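# Move one staple stick from its box onto the table

## Task

Remove a single stick of staples from the staple box and set it down on the table with its legs pointing down, placed a good distance away from both the box's tray and its sleeve.

## Robot and tools

Robot: two arms, left_arm and right_arm, each with a two-finger gripper and a wrist camera. Scene frame: origin at table-top height, midway between the nominal arm bases; +z up, +x out across the table, left_arm on the +y side (image left/right does not match arm names). Actual bases: left_arm at (+0.014, +0.297, +0.041) m, quat_wxyz (+1.000, 0, 0, -0.018); right_arm at (+0.049, -0.282, +0.024) m, quat_wxyz (+1.000, 0, 0, +0.006). Each arm reports its hand pose, velocities and targets in its own base frame; the head cameras and table are in the scene frame. The gripper's fingers point along its +z and close along its y; end_effector_position is the spot between the pads, roughly 1 cm short of the tips. Reported poses can be a few centimetres off, worse at long reach.

Command rows: every motion number lives in a row of 14 values, each in [-1, 1]: dx, dy, dz, rx, ry, rz, opening for left_arm, then the same seven for right_arm. Both arms always appear. The first six of each arm are an offset, not a pose, measured from that arm's current Hand target along the Hand target's own axes. Scale: 1.0 equals 0.6 m for dx/dy/dz, or 180 degrees for rx/ry/rz, which form a single rotation vector. Opening is absolute: +1 fully open (0.094 m), -1 closed. Six zeros for an arm means re-request its present Hand target; the opening slot is always a command, so resend the current value to leave a gripper alone.

execute_actions(actions, cameras): actions is a list of actions; each action is up to 15 rows, one per 1/30 s step; a short action repeats its last row to fill 15 steps. All rows in an action count from the Hand target at that action's start, and each new action starts from the updated Hand target, so a repeated offset keeps moving. An empty list returns state plus all camera images. cameras picks images by name, ["all"] for all, [] for none.

move(target, speed, blend, opening_speed, grip_force, blocking, cameras): drives each gripper in a straight line from its Hand target to the offset given by one 14-number row, or through a list of up to 15 rows, all offsets counted from the same starting Hand targets. speed is m/s (0.002 to 2.9, default 0.25; turning up to twice that in rad/s), one value or one per target. blend (m) rounds corners in a list; 0 stops at each. opening_speed is per second on the -1..+1 scale, at least 0.2; use it for fragile items. grip_force is newtons per pad, 10 to 50, persists once set; lower forces close slowly. blocking=false returns early while the move continues. Paths do not avoid obstacles or the other arm; avoid sweeping close past an arm's own base. The result adds a "move:" line: done, off_target, moving, held or fault, plus limits (paced = pose clipped, held = steps withheld).

wait(seconds 0 to 10): lets the scene run with current commands. stop(): brakes a running move. zoom_image(camera, region=[x0,y0,x1,y1]) magnifies part of the newest image from cam_head_left, cam_head_right, cam_left_wrist or cam_right_wrist (each 504x504), at most 504 px per side. finished_scene(scene) ends the scene; call nothing after it in that reply.

Reading results: Hand target is the last commanded pose after clipping; the gripper often rests a bit short of it, up to a few cm, especially when loaded, and this alone does not mean contact. Each step clips orientation to 40 degrees from the measured one. grip_measured uses the opening scale; empty it reads up to ~2.5 mm wide; on a firm part under full grip it reads up to ~3 mm narrower (or slightly wider). Commanding a value below first-touch reading adds ~1 N per 0.001 and beyond ~20 N jumps to the force limit. To release, command clearly more than grip_measured. Joint torques include the arm's own weight; joints 1 to 3 wrap at ±28 N m. Joint velocities "within noise" means the arm is still. Step readings of positions appear only after execute_actions calls. Joint ranges (rad): waist -2.618 to 3.054, shoulder 0 to 3.142, elbow 0 to 3.142 (straight at 2.901), wrist pitch ±1.571, wrist yaw ±1.571, wrist roll ±2.094.

Cautions: a blocked arm keeps pressing until commanded away, so send a target back past the gripper to relieve it. Faster motion hits harder; targets deep past a contact press harder. Never let the grippers, housings or wrist cameras touch each other, nor one gripper close on the other's fingers; the clearance check does not guard this. Avoid strain on wrist camera cables. Don't drop parts, release moving parts, slam fixed objects, or let anything leave the table. Holding loads, stretched poses or unreachable targets heat motors: a MOTOR HOT line shows at 75 °C, 90 °C folds and disables the arm, 100 °C drops it. Loose objects may occasionally be nudged by outside disturbances. Intrinsics: cam_head_left K=[[443.555,0,251.328],[0,443.555,250.567],[0,0,1]]; cam_head_right K=[[443.805,0,251.556],[0,443.805,250.796],[0,0,1]]; cam_left_wrist K=[[415.039,0,250.912],[0,415.039,250.192],[0,0,1]]; cam_right_wrist K=[[386.516,0,252.168],[0,386.516,252.407],[0,0,1]].

Each tool is called as name(argument=value, ...), one argument or row to a line, values as JSON.

## Session

execute_actions(
  actions=[],
)

Scene clock: 0.00 s.
left_arm: end_effector_position=(+0.3926, +0.0129, +0.1019) grip_measured=+1.000 end_effector_quat_wxyz=(+0.596, -0.042, +0.799, +0.071) | right_arm: end_effector_position=(+0.4113, +0.0024, +0.0960) grip_measured=+1.000 end_effector_quat_wxyz=(+0.557, -0.017, +0.830, +0.020)
Joint positions: left_arm=[-0.078 1.553 0.33 0.931 -0.239 -0.005 0.094] | right_arm=[-0.032 1.554 0.451 0.714 -0.081 -0.019 0.094]
Joint velocities: within noise
Joint torques (N m): no reading
Heat: left arm: 27 °C; right arm: 26 °C.
Hand target: left_arm +0.3937, +0.0130, +0.1046; +0.598, -0.043, +0.797, +0.071 | right_arm +0.4121, +0.0024, +0.0980; +0.558, -0.017, +0.829, +0.020
Tool commands: left_gripper/opening=+1.0 right_gripper/opening=+1.0

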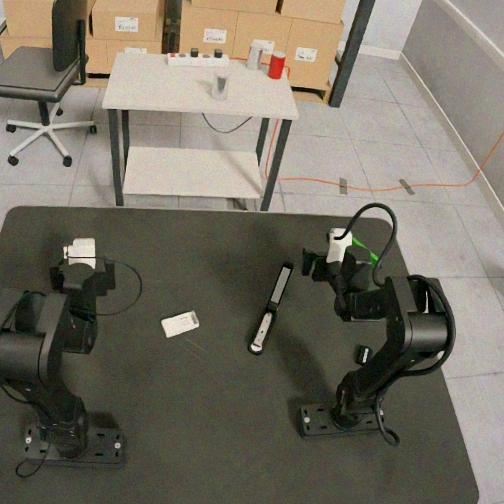

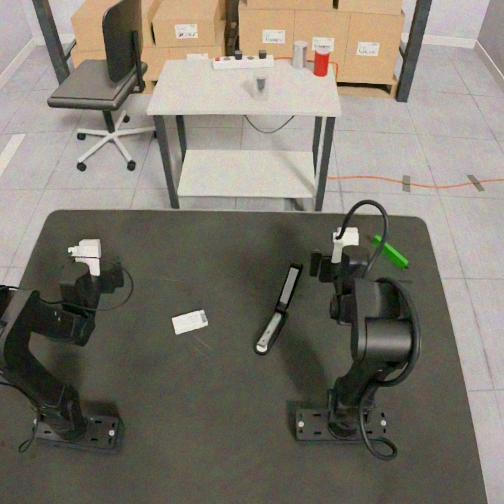

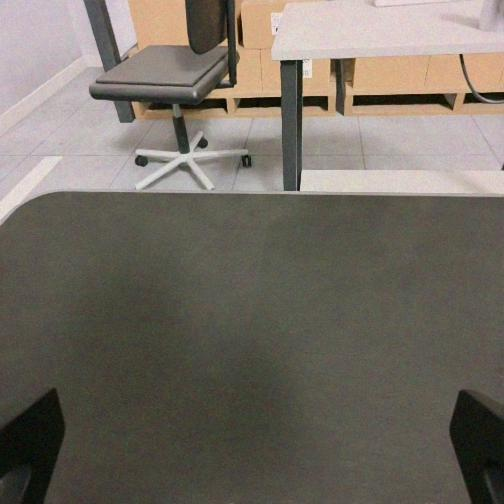

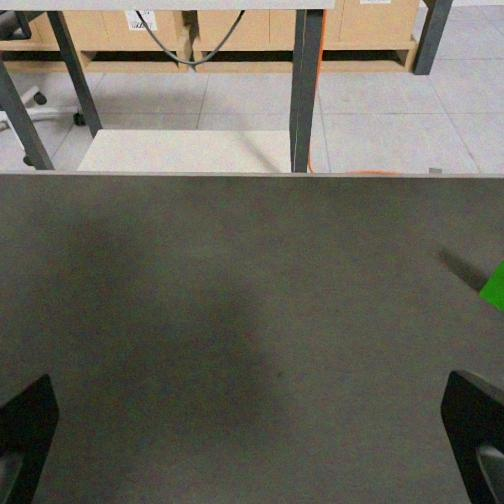

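zoom_image(
  camera="cam_head_right",
  region=[140, 280, 240, 380],
)

zoom_image(
  camera="cam_head_left",
  region=[120, 260, 320, 380],
)

Scaled by 5.040.

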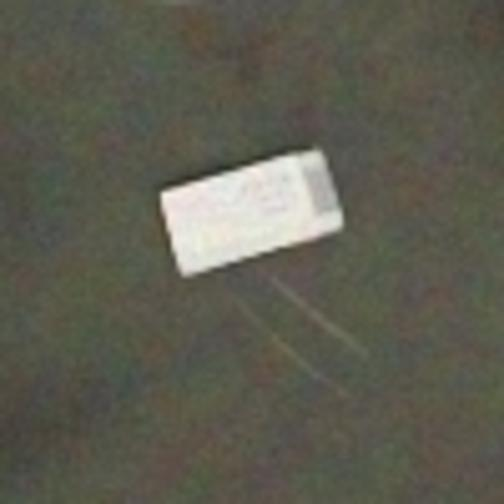

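Scaled by 2.520.

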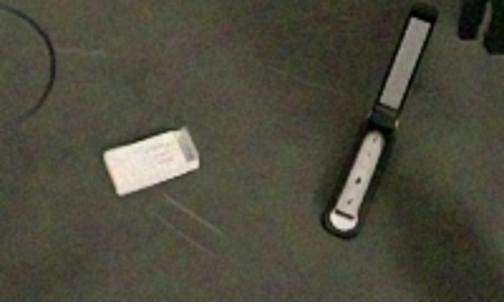

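move(
  target=[0,0,0,0,0,0,1,-0.0805,0.497,-0.477,-0.232,0.265,-0.262,1],
  speed=0.4,
  cameras=["all"],
)

Scene clock: 3.57 s.
left_arm: end_effector_position=(+0.3926, +0.0129, +0.1019) grip_measured=+1.000 end_effector_quat_wxyz=(+0.596, -0.042, +0.799, +0.071) | right_arm: end_effector_position=(+0.1524, +0.2824, +0.2531) grip_measured=+1.000 end_effector_quat_wxyz=(+0.121, -0.523, +0.841, +0.073)
Joint positions: left_arm=[-0.078 1.553 0.33 0.931 -0.239 -0.005 0.094] | right_arm=[1.069 1.587 1.803 -1.503 -0.007 -0.043 0.094]
Joint torques (N m): left_arm=[0.03 -6.48 4.36 1.71 -0.02 -0.06] | right_arm=[0.51 -3.44 8.28 0.36 -0.06 0.05]
Heat: left arm: 28 °C; right arm: 26 °C.
Hand target: left_arm +0.3937, +0.0130, +0.1046; +0.598, -0.043, +0.797, +0.071 | right_arm +0.1504, +0.2857, +0.2543; +0.114, -0.523, +0.841, +0.075
Off the commanded pose: left_arm 0.003 m, 0 deg | right_arm 0.004 m, 1 deg.
move: done

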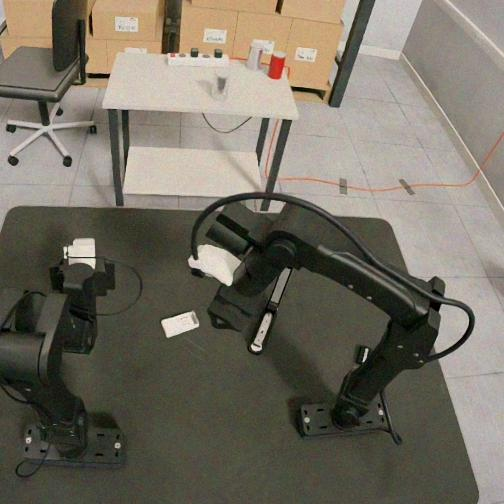

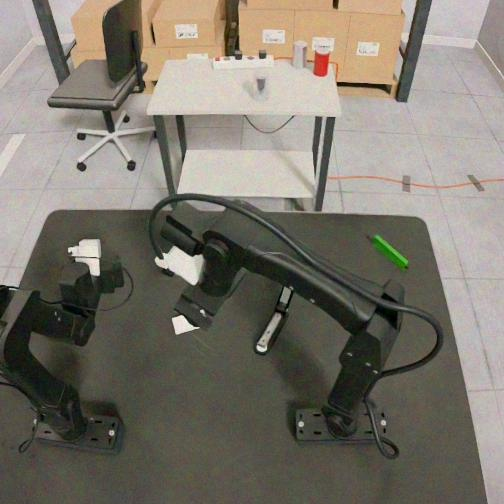

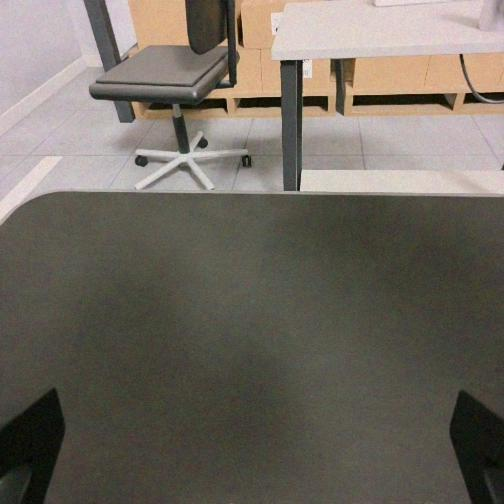

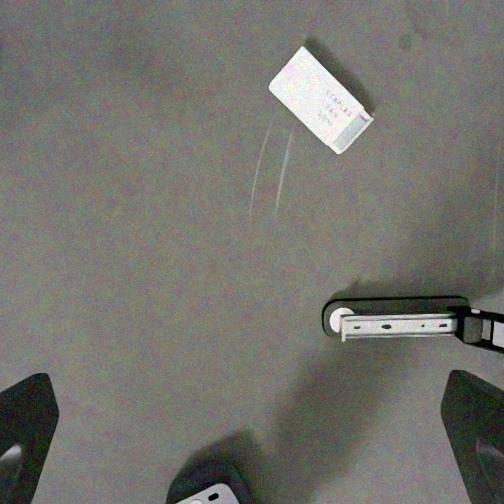

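zoom_image(
  camera="cam_right_wrist",
  region=[250, 30, 400, 180],
)

Scaled by 3.360.

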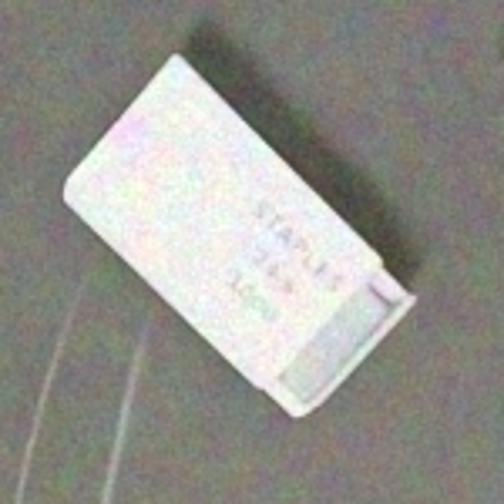

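move(
  target=[0,0,0,0,0,0,1,-0.0425,-0.09,0.141,-0.0335,0.0788,-0.254,1],
  speed=0.3,
  cameras=["all"],
)

Scene clock: 6.87 s.
left_arm: end_effector_position=(+0.3926, +0.0129, +0.1019) grip_measured=+1.000 end_effector_quat_wxyz=(+0.596, -0.042, +0.799, +0.071) | right_arm: end_effector_position=(+0.2153, +0.3050, +0.1817) grip_measured=+1.000 end_effector_quat_wxyz=(-0.023, +0.818, -0.574, -0.007)
Joint positions: left_arm=[-0.078 1.553 0.33 0.931 -0.239 -0.005 0.094] | right_arm=[0.946 1.957 1.994 -1.562 -0.014 -0.971 0.094]
Joint torques (N m): left_arm=[0.02 -6.48 4.4 1.74 -0.02 -0.03] | right_arm=[-0.66 -6.17 7.91 -0.04 0.01 -0.05]
Heat: left arm: 29 °C; right arm: 26 °C.
Hand target: left_arm +0.3937, +0.0130, +0.1046; +0.598, -0.043, +0.797, +0.071 | right_arm +0.2193, +0.3046, +0.1794; -0.005, +0.818, -0.575, -0.005
Off the commanded pose: left_arm 0.003 m, 0 deg | right_arm 0.005 m, 2 deg.
joint sent to its limit (right arm) — joint 4 (wrist pitch), lower limit. The joint targets still meet the commanded pose.
move: done

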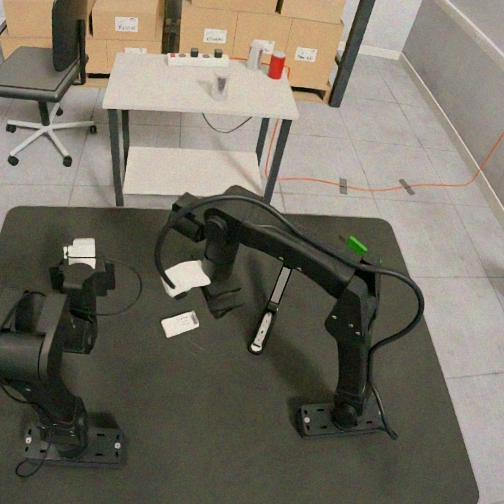

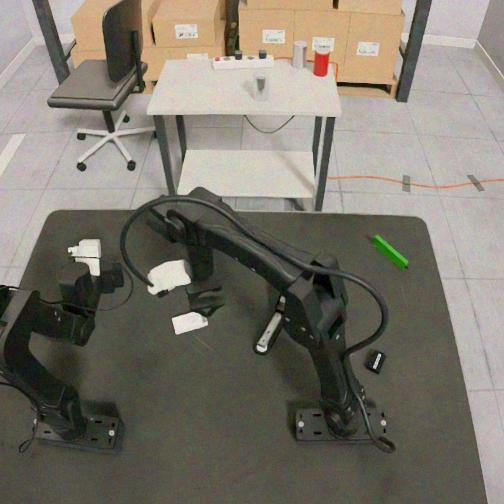

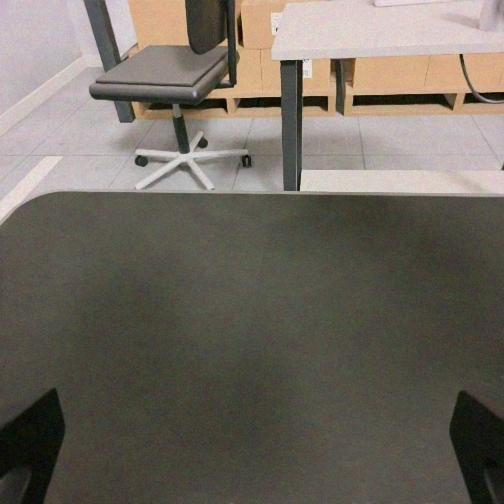

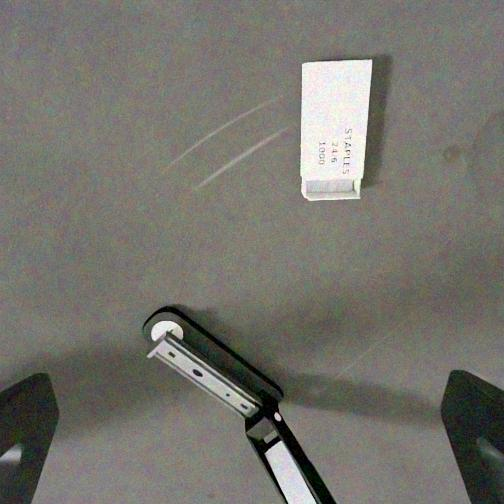

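zoom_image(
  camera="cam_right_wrist",
  region=[290, 140, 380, 220],
)

Scaled by 5.600.

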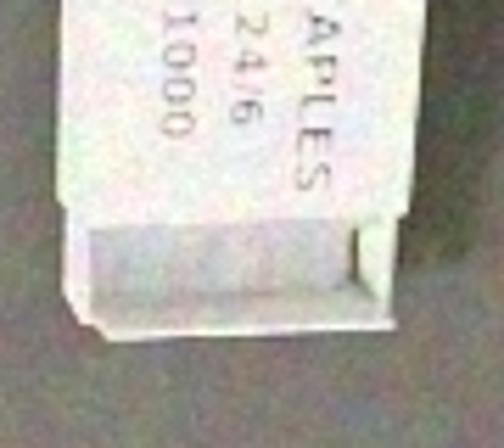

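move(
  target=[0,0,0,0,0,0,1,0.073,-0.095,0.228,0.0054,-0.2453,0.0149,1],
  speed=0.2,
  cameras=["all"],
)

Scene clock: 10.93 s.
left_arm: end_effector_position=(+0.3926, +0.0129, +0.1019) grip_measured=+1.000 end_effector_quat_wxyz=(+0.596, -0.042, +0.799, +0.071) | right_arm: end_effector_position=(+0.2925, +0.2830, +0.0499) grip_measured=+1.000 end_effector_quat_wxyz=(-0.230, +0.748, -0.552, -0.287)
Joint positions: left_arm=[-0.078 1.553 0.33 0.931 -0.239 -0.005 0.094] | right_arm=[0.465 1.974 1.279 -0.686 -0.734 -1.332 0.094]
Joint torques (N m): left_arm=[-0.1 -6.43 4.33 1.74 0 -0.05] | right_arm=[-0.23 -6.02 4.78 0.42 -0.81 -0.12]
Heat: left arm: 30 °C; right arm: 26 °C.
Hand target: left_arm +0.3937, +0.0130, +0.1046; +0.598, -0.043, +0.797, +0.071 | right_arm +0.2876, +0.2847, +0.0421; -0.228, +0.743, -0.549, -0.307
Off the commanded pose: left_arm 0.003 m, 0 deg | right_arm 0.009 m, 2 deg.
move: done

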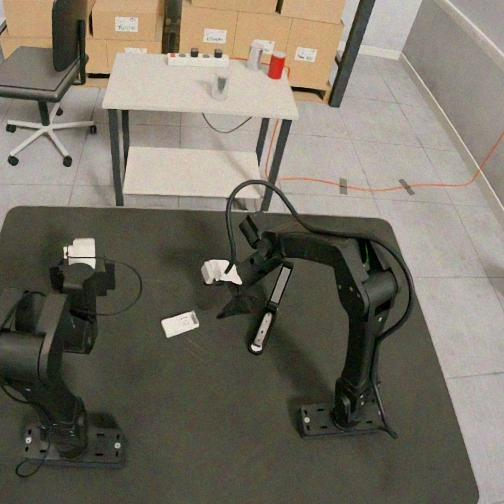

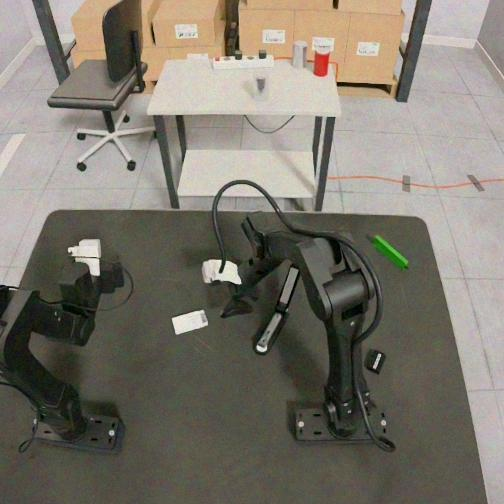

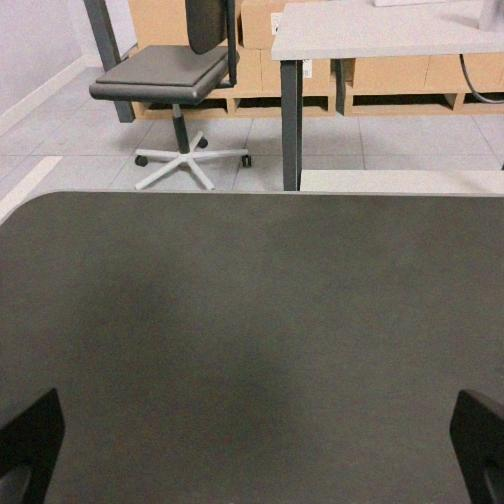

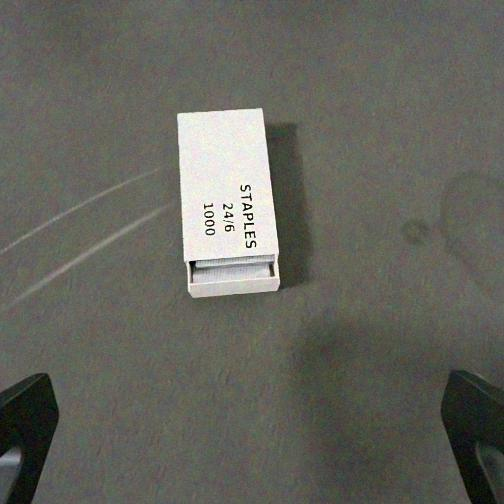

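zoom_image(
  camera="cam_right_wrist",
  region=[170, 200, 300, 310],
)

Scaled by 3.877.

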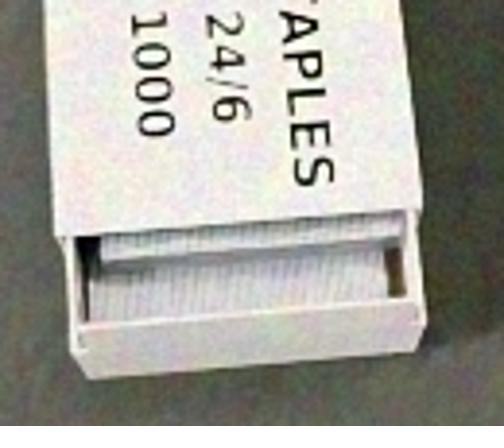

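move(
  target=[0.142,-0.21,-0.213,0.3695,0.1248,0.1979,1,0.025,0.012,0.067,-0.019,-0.001,-0.020,1],
  speed=0.2,
  cameras=["all"],
)

Scene clock: 16.50 s.
left_arm: end_effector_position=(+0.2664, -0.1255, +0.0445) grip_measured=+1.000 end_effector_quat_wxyz=(+0.319, +0.496, +0.783, -0.199) | right_arm: end_effector_position=(+0.2865, +0.2962, +0.0142) grip_measured=+1.000 end_effector_quat_wxyz=(-0.224, +0.770, -0.521, -0.293)
Joint positions: left_arm=[-0.063 1.393 0.559 -0.294 0.653 0.915 0.094] | right_arm=[0.499 2.075 1.27 -0.603 -0.742 -1.389 0.094]
Joint torques (N m): left_arm=[-0.59 -4.37 6.64 0.73 0.5 0.09] | right_arm=[0.39 -6.22 4.16 0.4 -0.83 -0.1]
Heat: left arm: 30 °C; right arm: 26 °C.
Hand target: left_arm +0.2680, -0.1307, +0.0501; +0.321, +0.503, +0.775, -0.209 | right_arm +0.2756, +0.2997, +0.0031; -0.216, +0.766, -0.516, -0.317
Off the commanded pose: left_arm 0.008 m, 2 deg | right_arm 0.016 m, 3 deg.
move: off_target (right_arm)

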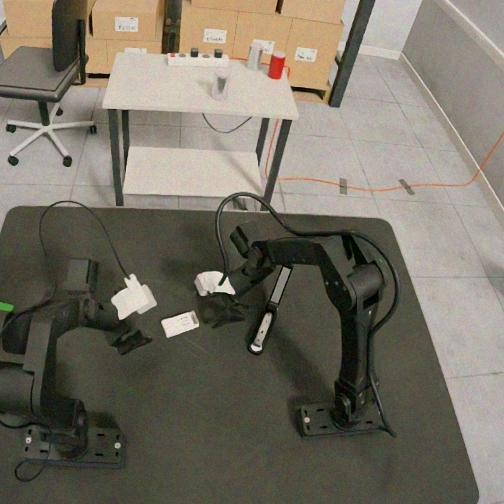

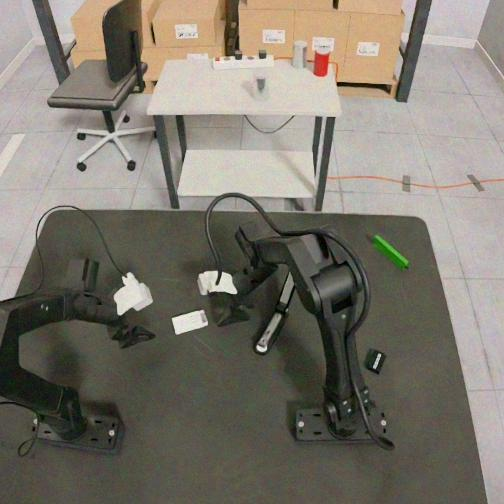

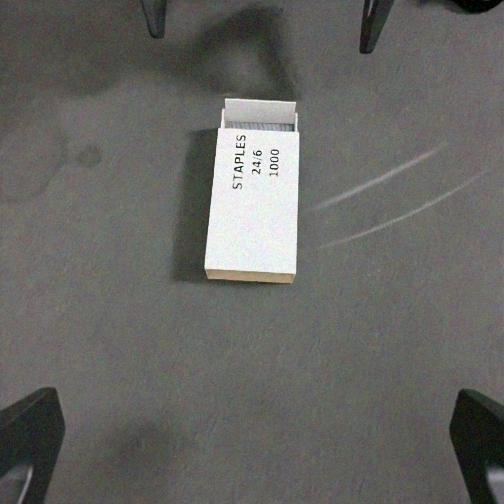

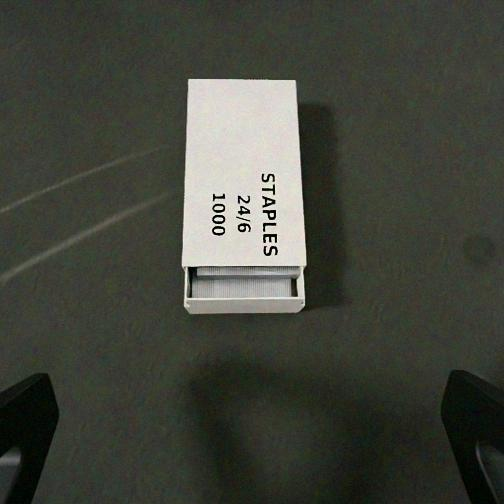

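zoom_image(
  camera="cam_head_right",
  region=[100, 260, 260, 360],
)

zoom_image(
  camera="cam_left_wrist",
  region=[120, 0, 420, 300],
)

Scaled by 3.150.

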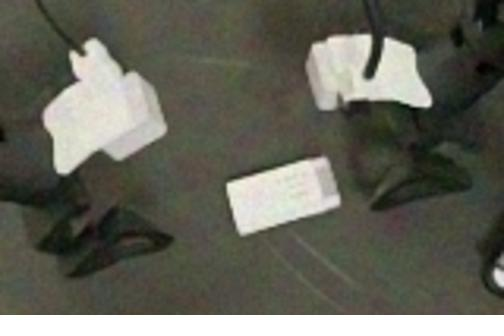

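Scaled by 1.680.

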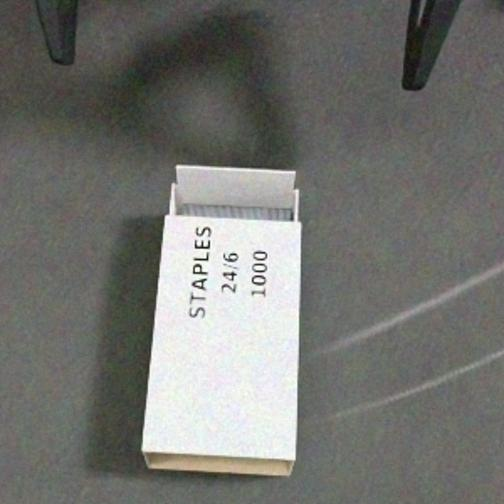

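move(
  target=[0.0275,0,0.142,0.012,0,0.012,1,0.012,0.004,0.033,0,0,0,1],
  speed=0.12,
  cameras=["all"],
)

Scene clock: 19.50 s.
left_arm: end_effector_position=(+0.2892, -0.1728, -0.0193) grip_measured=+1.000 end_effector_quat_wxyz=(+0.316, +0.524, +0.761, -0.214) | right_arm: end_effector_position=(+0.2810, +0.3048, -0.0048) grip_measured=+1.000 end_effector_quat_wxyz=(-0.226, +0.772, -0.516, -0.294)
Joint positions: left_arm=[-0.224 1.767 0.559 0.148 0.623 0.815 0.094] | right_arm=[0.525 2.111 1.234 -0.508 -0.742 -1.365 0.094]
Joint torques (N m): left_arm=[-0.51 -6.5 3.33 1.19 0.32 -0.11] | right_arm=[0.68 -6.35 3.88 0.42 -0.79 0.01]
Heat: left arm: 30 °C; right arm: 26 °C.
Hand target: left_arm +0.2878, -0.1751, -0.0217; +0.315, +0.524, +0.761, -0.217 | right_arm +0.2701, +0.3071, -0.0159; -0.216, +0.766, -0.516, -0.317
Off the commanded pose: left_arm 0.004 m, 0 deg | right_arm 0.016 m, 3 deg.
move: off_target (right_arm)

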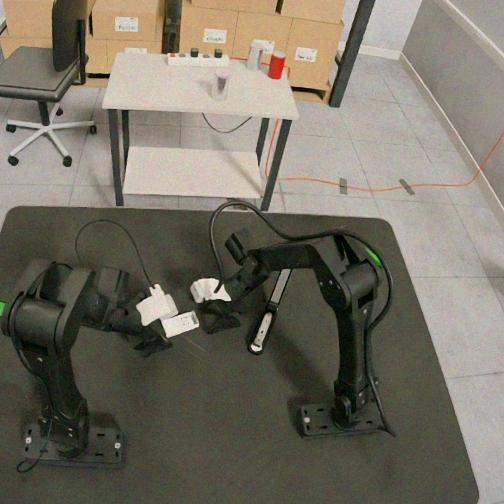

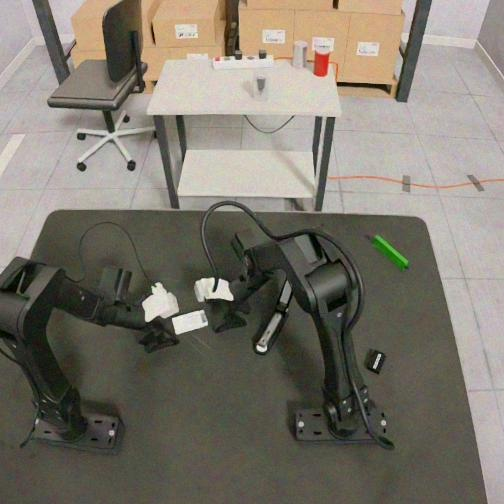

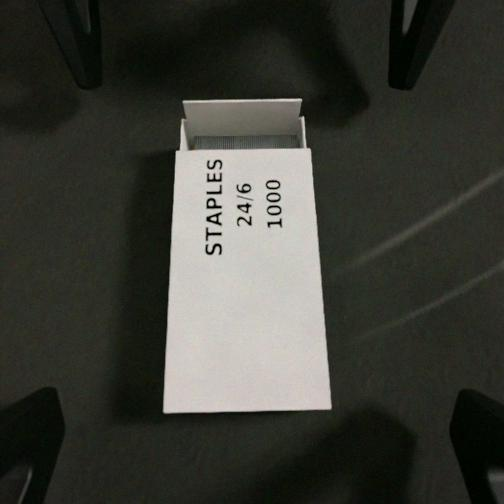

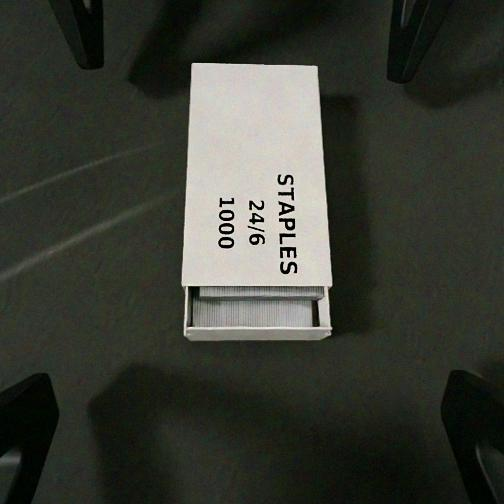

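move(
  target=[0.0117,0,0.0183,0,0,0,1,0.0017,-0.0025,0.0267,0,0,0,1],
  speed=0.06,
  cameras=["cam_left_wrist","cam_right_wrist","cam_head_right"],
)

Scene clock: 20.87 s.
left_arm: end_effector_position=(+0.2944, -0.1775, -0.0264) grip_measured=+1.000 end_effector_quat_wxyz=(+0.325, +0.523, +0.757, -0.216) | right_arm: end_effector_position=(+0.2782, +0.3174, -0.0115) grip_measured=+1.000 end_effector_quat_wxyz=(-0.230, +0.769, -0.515, -0.302)
Joint positions: left_arm=[-0.232 1.82 0.559 0.227 0.629 0.799 0.094] | right_arm=[0.552 2.139 1.234 -0.452 -0.754 -1.324 0.094]
Joint torques (N m): left_arm=[-0.72 -6.27 2.52 1.1 0.22 -0.09] | right_arm=[0.79 -6.13 3.49 0.63 -0.58 0.07]
Heat: left arm: 30 °C; right arm: 27 °C.
Hand target: left_arm +0.2887, -0.1777, -0.0345; +0.315, +0.524, +0.761, -0.217 | right_arm +0.2675, +0.3175, -0.0280; -0.216, +0.766, -0.516, -0.317
Off the commanded pose: left_arm 0.010 m, 1 deg | right_arm 0.020 m, 2 deg.
move: off_target (right_arm)
Images, in order (width x height): cam_head_right 504x504, cam_left_wrist 504x504, cam_right_wrist 504x504.

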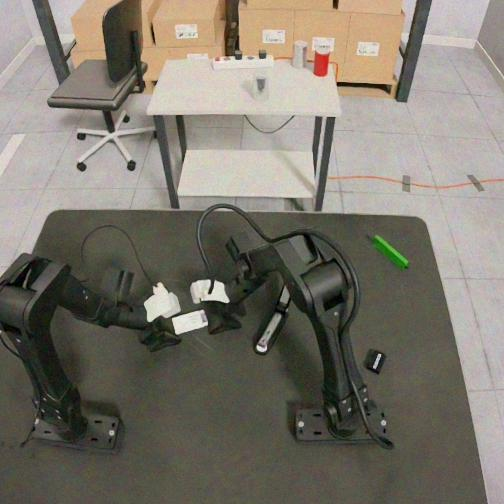

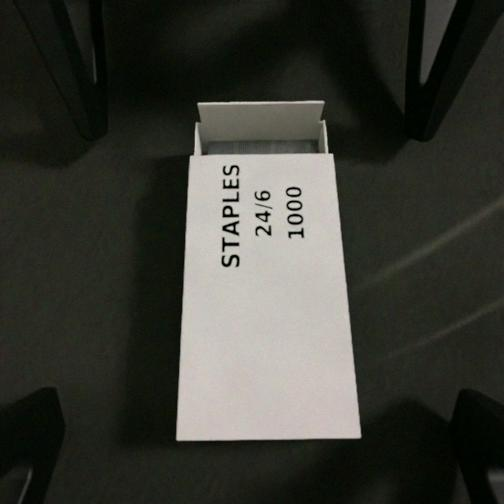

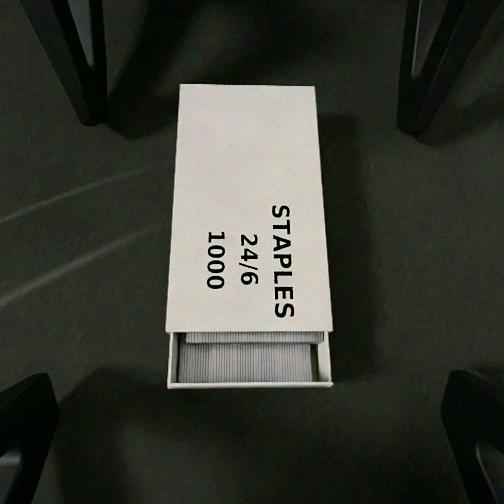

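move(
  target=[-0.0058,-0.006,0.0058,0,0,0,1,-0.0117,0,0.005,0,0,0,1],
  speed=0.06,
  cameras=["cam_left_wrist","cam_right_wrist"],
)

Scene clock: 22.10 s.
left_arm: end_effector_position=(+0.2940, -0.1836, -0.0259) grip_measured=+1.000 end_effector_quat_wxyz=(+0.326, +0.525, +0.756, -0.214) | right_arm: end_effector_position=(+0.2744, +0.3248, -0.0110) grip_measured=+1.000 end_effector_quat_wxyz=(-0.230, +0.770, -0.513, -0.303)
Joint positions: left_arm=[-0.256 1.82 0.559 0.243 0.615 0.778 0.094] | right_arm=[0.573 2.139 1.234 -0.435 -0.752 -1.303 0.094]
Joint torques (N m): left_arm=[-0.76 -6.27 2.28 1.24 0.18 -0.08] | right_arm=[0.73 -6.64 3.71 0.53 -0.59 0.08]
Heat: left arm: 30 °C; right arm: 27 °C.
Hand target: left_arm +0.2871, -0.1836, -0.0345; +0.315, +0.524, +0.761, -0.217 | right_arm +0.2647, +0.3242, -0.0251; -0.216, +0.766, -0.516, -0.317
Off the commanded pose: left_arm 0.011 m, 1 deg | right_arm 0.017 m, 2 deg.
move: off_target (left_arm, right_arm)
Images, in order (width x height): cam_left_wrist 504x504, cam_right_wrist 504x504.

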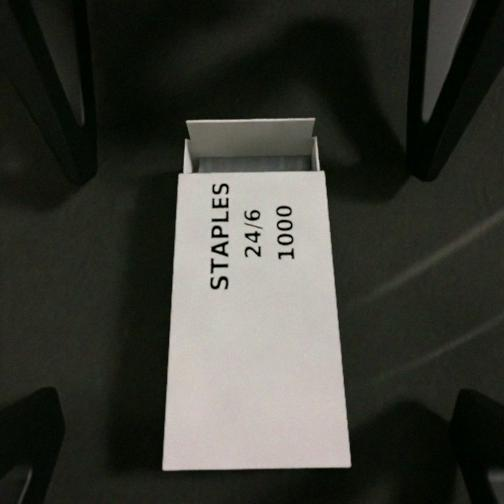

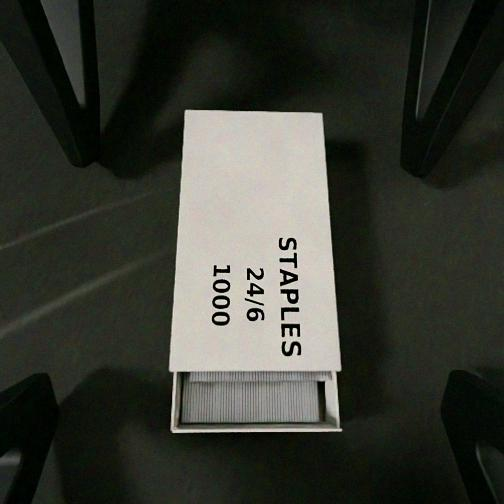

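move(
  target=[0,0,0,0,0,0,-0.3,0.0045,0,-0.0045,0,0,0,-0.33],
  speed=0.06,
  grip_force=20,
  opening_speed=0.4,
  cameras=["cam_left_wrist","cam_right_wrist"],
)

Scene clock: 27.40 s.
left_arm: end_effector_position=(+0.2949, -0.1835, -0.0261) grip_measured=-0.201 end_effector_quat_wxyz=(+0.327, +0.524, +0.757, -0.213) | right_arm: end_effector_position=(+0.2745, +0.3247, -0.0110) grip_measured=-0.233 end_effector_quat_wxyz=(-0.231, +0.771, -0.511, -0.302)
Joint positions: left_arm=[-0.256 1.823 0.559 0.248 0.613 0.776 0.038] | right_arm=[0.573 2.139 1.234 -0.435 -0.752 -1.307 0.036]
Joint torques (N m): left_arm=[-0.59 -6.37 2.18 1.17 0.23 -0.04] | right_arm=[-0.39 -6.63 3.56 0.41 -0.63 -0.08]
Heat: left arm: 30 °C; right arm: 27 °C.
Hand target: left_arm +0.2872, -0.1836, -0.0345; +0.315, +0.524, +0.761, -0.217 | right_arm +0.2661, +0.3206, -0.0252; -0.216, +0.766, -0.516, -0.317
Off the commanded pose: left_arm 0.011 m, 2 deg | right_arm 0.017 m, 3 deg.
grip_force (N): 20, 20
move: off_target (left_arm, right_arm)
Images, in order (width x height): cam_left_wrist 504x504, cam_right_wrist 504x504.

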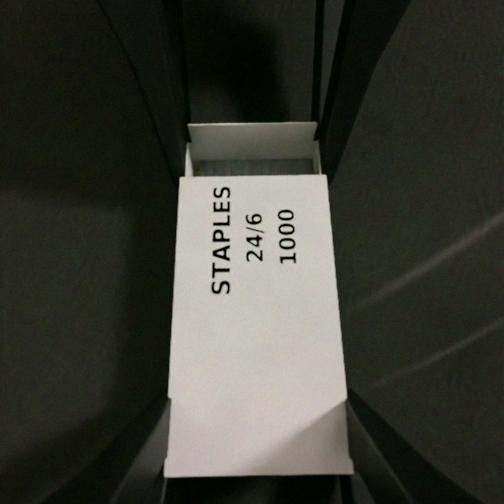

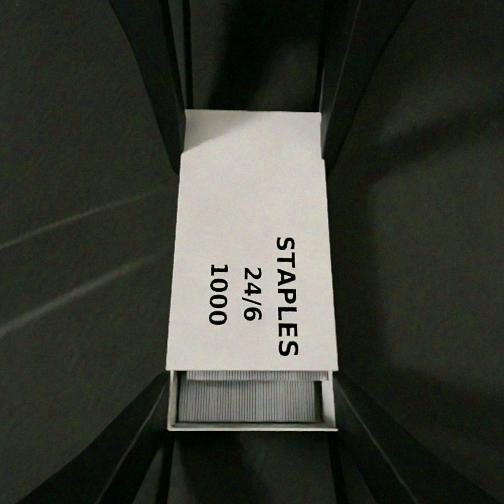

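move(
  target=[0,0,0,0,0,0,-0.3,0.047,0,-0.047,0,0,0,-0.33],
  speed=0.06,
  cameras=["cam_left_wrist","cam_right_wrist"],
)

Scene clock: 28.67 s.
left_arm: end_effector_position=(+0.2999, -0.1946, -0.0176) grip_measured=-0.202 end_effector_quat_wxyz=(+0.350, +0.530, +0.741, -0.218) | right_arm: end_effector_position=(+0.2799, +0.3103, -0.0016) grip_measured=-0.233 end_effector_quat_wxyz=(-0.254, +0.767, -0.489, -0.329)
Joint positions: left_arm=[-0.277 1.823 0.559 0.308 0.629 0.758 0.037] | right_arm=[0.507 2.139 1.234 -0.482 -0.842 -1.416 0.036]
Joint torques (N m): left_arm=[0.87 -6.83 2.11 0.65 0.09 0.09] | right_arm=[-3.71 -6.64 3.9 -0.31 0.08 -0.45]
Heat: left arm: 29 °C; right arm: 27 °C.
Hand target: left_arm +0.2871, -0.1837, -0.0345; +0.315, +0.524, +0.761, -0.217 | right_arm +0.2811, +0.2836, -0.0252; -0.216, +0.766, -0.516, -0.317
Off the commanded pose: left_arm 0.024 m, 5 deg | right_arm 0.036 m, 5 deg.
grip_force (N): 20, 20
move: off_target (left_arm, right_arm)
Images, in order (width x height): cam_left_wrist 504x504, cam_right_wrist 504x504.

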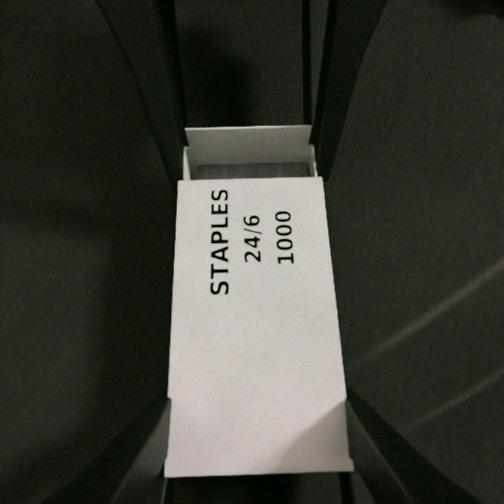

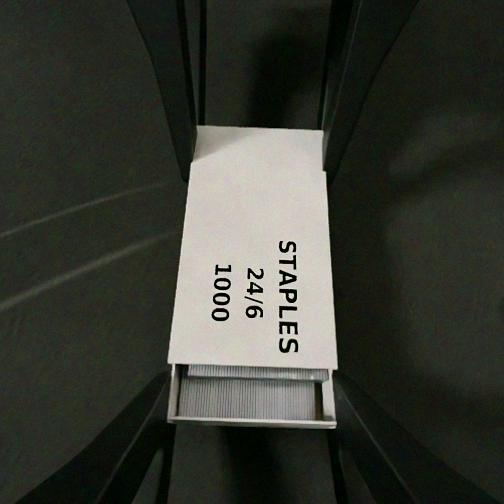

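move(
  target=[0.03,0,-0.03,0,0,0,-0.25,0.03,0,-0.03,0,0,0,-0.33],
  speed=0.06,
  grip_force=[10, 25],
  cameras=["cam_left_wrist","cam_right_wrist"],
)

Scene clock: 29.87 s.
left_arm: end_effector_position=(+0.2945, -0.1952, -0.0071) grip_measured=-0.200 end_effector_quat_wxyz=(+0.374, +0.541, +0.714, -0.240) | right_arm: end_effector_position=(+0.2755, +0.3062, +0.0094) grip_measured=-0.236 end_effector_quat_wxyz=(-0.274, +0.762, -0.463, -0.359)
Joint positions: left_arm=[-0.246 1.806 0.531 0.343 0.717 0.803 0.038] | right_arm=[0.477 2.139 1.234 -0.526 -0.931 -1.503 0.036]
Joint torques (N m): left_arm=[4.41 -8.73 0.54 0.07 -0.32 0.48] | right_arm=[-6.72 -6.53 4.04 -0.58 0.9 -0.47]
Heat: left arm: 29 °C; right arm: 27 °C.
Hand target: left_arm +0.2780, -0.1598, -0.0345; +0.315, +0.524, +0.761, -0.217 | right_arm +0.2906, +0.2600, -0.0253; -0.216, +0.766, -0.516, -0.318
Off the commanded pose: left_arm 0.048 m, 9 deg | right_arm 0.060 m, 10 deg.
grip_force (N): 10, 25
move: off_target (left_arm, right_arm)
Images, in order (width x height): cam_left_wrist 504x504, cam_right_wrist 504x504.

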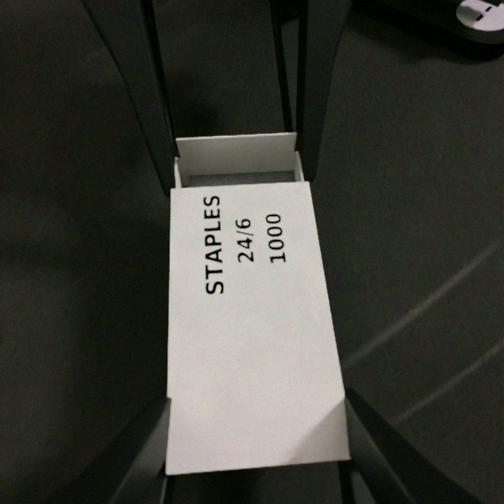

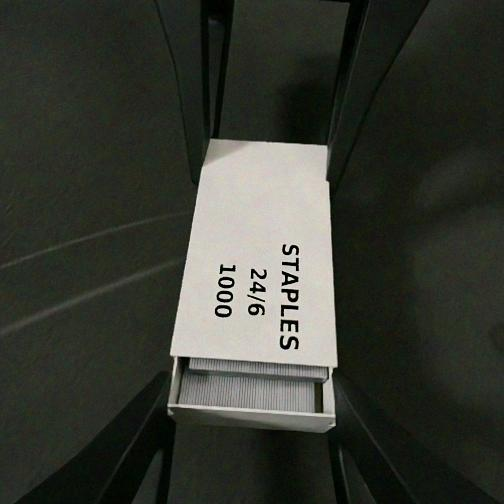

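move(
  target=[-0.03,0,0.03,0,0,0,-0.25,-0.077,0,0.077,0,0,0,-0.33],
  speed=0.06,
  cameras=["cam_left_wrist","cam_right_wrist"],
)

Scene clock: 31.70 s.
left_arm: end_effector_position=(+0.2900, -0.1853, -0.0258) grip_measured=-0.200 end_effector_quat_wxyz=(+0.337, +0.530, +0.747, -0.217) | right_arm: end_effector_position=(+0.2711, +0.3222, -0.0085) grip_measured=-0.237 end_effector_quat_wxyz=(-0.232, +0.772, -0.501, -0.314)
Joint positions: left_arm=[-0.257 1.821 0.53 0.293 0.632 0.786 0.038] | right_arm=[0.562 2.139 1.234 -0.459 -0.781 -1.342 0.036]
Joint torques (N m): left_arm=[-0.57 -6.19 4.18 0.8 0.09 -0.17] | right_arm=[0.47 -6.58 3.7 0.62 -0.32 0.33]
Heat: left arm: 29 °C; right arm: 27 °C.
Hand target: left_arm +0.2872, -0.1837, -0.0344; +0.315, +0.524, +0.761, -0.217 | right_arm +0.2661, +0.3206, -0.0252; -0.216, +0.766, -0.516, -0.317
Off the commanded pose: left_arm 0.009 m, 3 deg | right_arm 0.017 m, 3 deg.
grip_force (N): 10, 25
move: off_target (left_arm, right_arm)
Images, in order (width x height): cam_left_wrist 504x504, cam_right_wrist 504x504.

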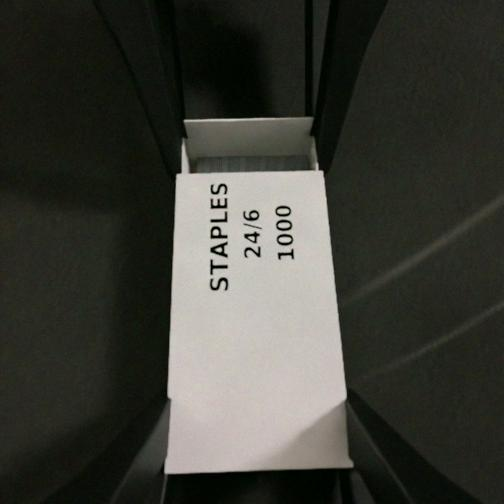

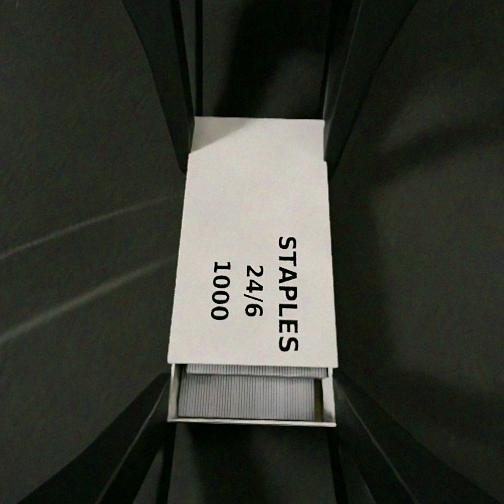

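move(
  target=[
    [0,0,0,0,0,0,-0.25,0,0,0,0,0,0,0.1],
    [0,0,0,0,0,0,-0.25,0.018,0,-0.018,0,0,0,0.1],
  ],
  speed=0.06,
  opening_speed=0.8,
  cameras=["cam_left_wrist","cam_right_wrist"],
)

Scene clock: 33.60 s.
left_arm: end_effector_position=(+0.2901, -0.1850, -0.0261) grip_measured=-0.200 end_effector_quat_wxyz=(+0.336, +0.527, +0.750, -0.218) | right_arm: end_effector_position=(+0.2839, +0.3129, -0.0113) grip_measured=+0.099 end_effector_quat_wxyz=(-0.238, +0.773, -0.509, -0.296)
Joint positions: left_arm=[-0.257 1.821 0.53 0.292 0.63 0.777 0.038] | right_arm=[0.534 2.139 1.234 -0.45 -0.755 -1.356 0.052]
Joint torques (N m): left_arm=[-0.65 -6.23 4.33 0.78 0.09 -0.07] | right_arm=[-0.5 -6.32 4 0.23 -0.7 -0.08]
Heat: left arm: 29 °C; right arm: 27 °C.
Hand target: left_arm +0.2871, -0.1836, -0.0345; +0.315, +0.524, +0.761, -0.217 | right_arm +0.2719, +0.3064, -0.0252; -0.216, +0.766, -0.516, -0.317
Off the commanded pose: left_arm 0.009 m, 3 deg | right_arm 0.020 m, 4 deg.
grip_force (N): 10, 25
move: off_target (left_arm, right_arm)
Images, in order (width x height): cam_left_wrist 504x504, cam_right_wrist 504x504.

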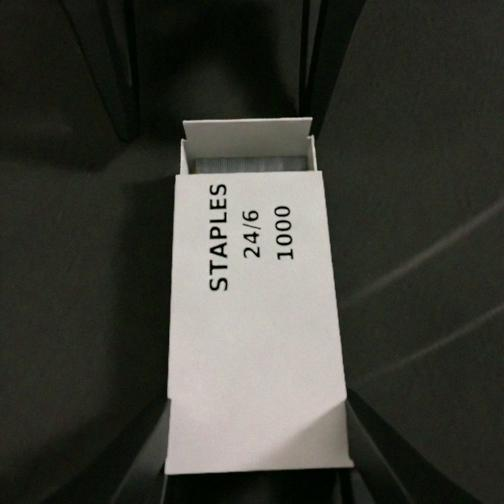

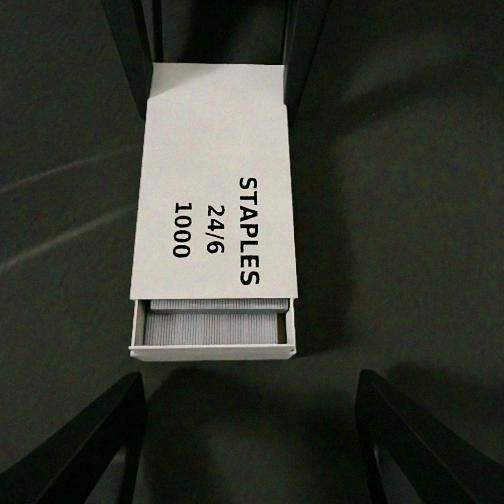

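move(
  target=[0,0,0,0,0,0,-0.25,-0.0158,0.0073,0.0145,0,0,0,0.1],
  speed=0.06,
  cameras=["cam_left_wrist","cam_right_wrist"],
)

Scene clock: 34.83 s.
left_arm: end_effector_position=(+0.2901, -0.1850, -0.0261) grip_measured=-0.200 end_effector_quat_wxyz=(+0.336, +0.527, +0.750, -0.218) | right_arm: end_effector_position=(+0.2745, +0.3190, -0.0123) grip_measured=+0.099 end_effector_quat_wxyz=(-0.232, +0.766, -0.513, -0.309)
Joint positions: left_arm=[-0.257 1.821 0.53 0.292 0.63 0.777 0.038] | right_arm=[0.555 2.139 1.22 -0.434 -0.769 -1.317 0.052]
Joint torques (N m): left_arm=[-0.51 -6.22 4.18 0.75 0.08 -0.09] | right_arm=[0.88 -7.39 3 0.41 -0.48 -0.04]
Heat: left arm: 29 °C; right arm: 27 °C.
Hand target: left_arm +0.2871, -0.1836, -0.0345; +0.315, +0.524, +0.761, -0.217 | right_arm +0.2630, +0.3167, -0.0245; -0.216, +0.766, -0.516, -0.317
Off the commanded pose: left_arm 0.009 m, 3 deg | right_arm 0.017 m, 2 deg.
grip_force (N): 10, 25
move: off_target (left_arm, right_arm)
Images, in order (width x height): cam_left_wrist 504x504, cam_right_wrist 504x504.

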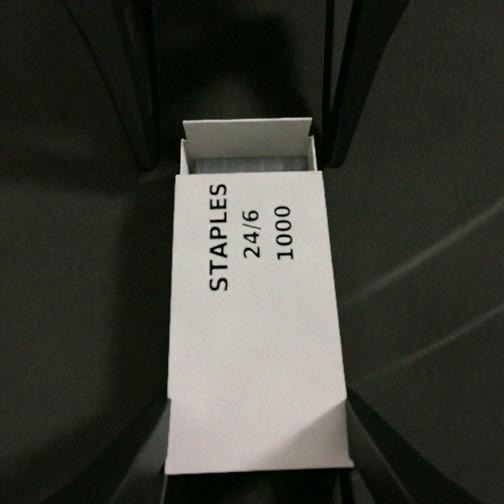

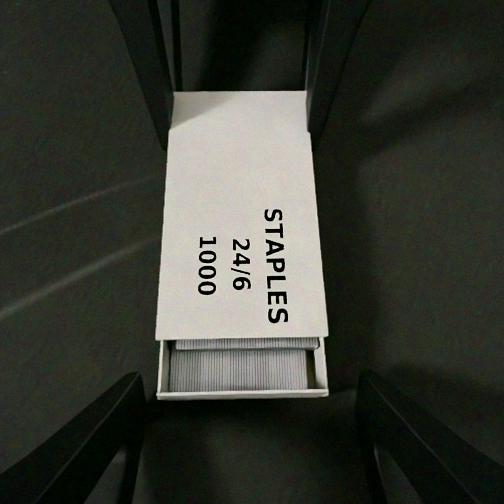

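move(
  target=[0,0,0,0,0,0,-0.25,0,0,0,0,0,0,-0.4],
  grip_force=[10, 30],
  opening_speed=0.5,
  cameras=["cam_left_wrist","cam_right_wrist"],
)

Scene clock: 36.13 s.
left_arm: end_effector_position=(+0.2901, -0.1850, -0.0261) grip_measured=-0.200 end_effector_quat_wxyz=(+0.336, +0.527, +0.750, -0.218) | right_arm: end_effector_position=(+0.2728, +0.3195, -0.0124) grip_measured=-0.242 end_effector_quat_wxyz=(-0.232, +0.766, -0.513, -0.312)
Joint positions: left_arm=[-0.257 1.821 0.53 0.292 0.63 0.777 0.038] | right_arm=[0.557 2.139 1.216 -0.432 -0.775 -1.316 0.036]
Joint torques (N m): left_arm=[-0.72 -6.23 4.21 0.78 0.11 -0.09] | right_arm=[0.76 -7.28 3.3 0.42 -0.44 0.01]
Heat: left arm: 29 °C; right arm: 27 °C.
Hand target: left_arm +0.2871, -0.1836, -0.0345; +0.315, +0.524, +0.761, -0.217 | right_arm +0.2630, +0.3168, -0.0246; -0.216, +0.766, -0.516, -0.317
Off the commanded pose: left_arm 0.009 m, 3 deg | right_arm 0.016 m, 2 deg.
grip_force (N): 10, 30
move: off_target (left_arm, right_arm)
Images, in order (width x height): cam_left_wrist 504x504, cam_right_wrist 504x504.

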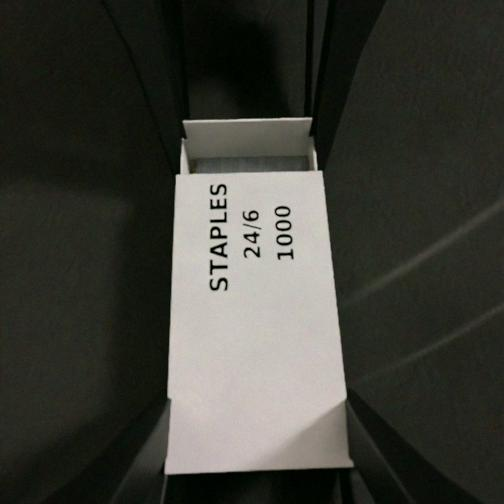

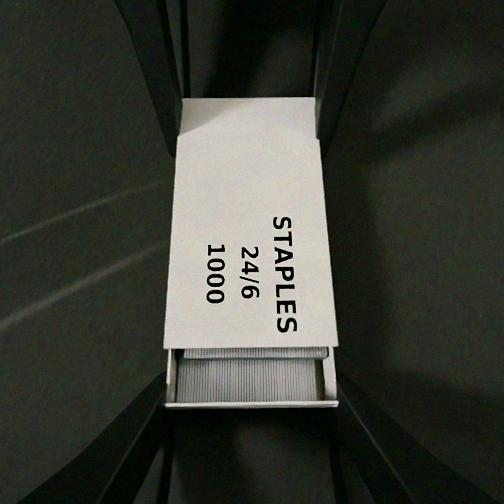

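Now tips are clearly behind the sleeve edge. Pull.

move(
  target=[0,0,0,0,0,0,-0.25,0.06,0,-0.055,0,0,0,-0.4],
  speed=0.06,
  cameras=["cam_left_wrist","cam_right_wrist"],
)

Scene clock: 37.57 s.
left_arm: end_effector_position=(+0.2969, -0.1990, -0.0150) grip_measured=-0.200 end_effector_quat_wxyz=(+0.354, +0.531, +0.735, -0.228) | right_arm: end_effector_position=(+0.2806, +0.3013, -0.0048) grip_measured=-0.243 end_effector_quat_wxyz=(-0.256, +0.766, -0.490, -0.329)
Joint positions: left_arm=[-0.283 1.821 0.551 0.325 0.65 0.75 0.038] | right_arm=[0.483 2.139 1.216 -0.485 -0.849 -1.446 0.036]
Joint torques (N m): left_arm=[1.42 -6.83 2.66 0.51 -0.09 0.18] | right_arm=[-4.04 -6.87 3.79 -0.45 0.14 -0.6]
Heat: left arm: 29 °C; right arm: 27 °C.
Hand target: left_arm +0.2871, -0.1837, -0.0345; +0.315, +0.524, +0.761, -0.217 | right_arm +0.2814, +0.2715, -0.0268; -0.216, +0.766, -0.516, -0.317
Off the commanded pose: left_arm 0.027 m, 6 deg | right_arm 0.037 m, 6 deg.
grip_force (N): 10, 30
move: off_target (left_arm, right_arm)
Images, in order (width x height): cam_left_wrist 504x504, cam_right_wrist 504x504.

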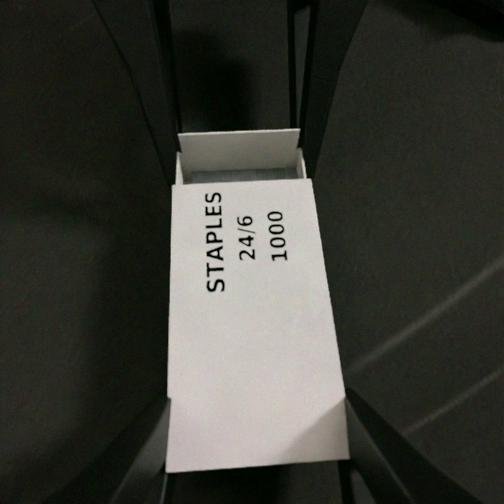

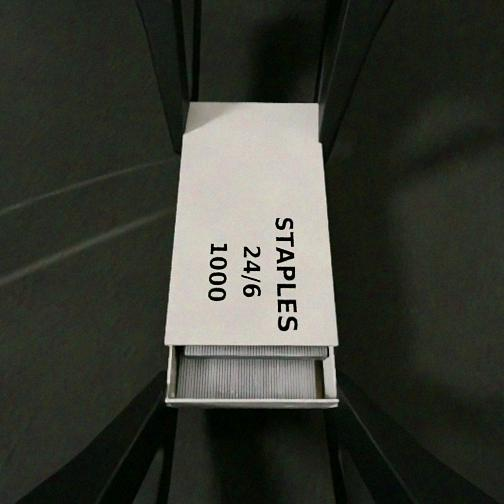

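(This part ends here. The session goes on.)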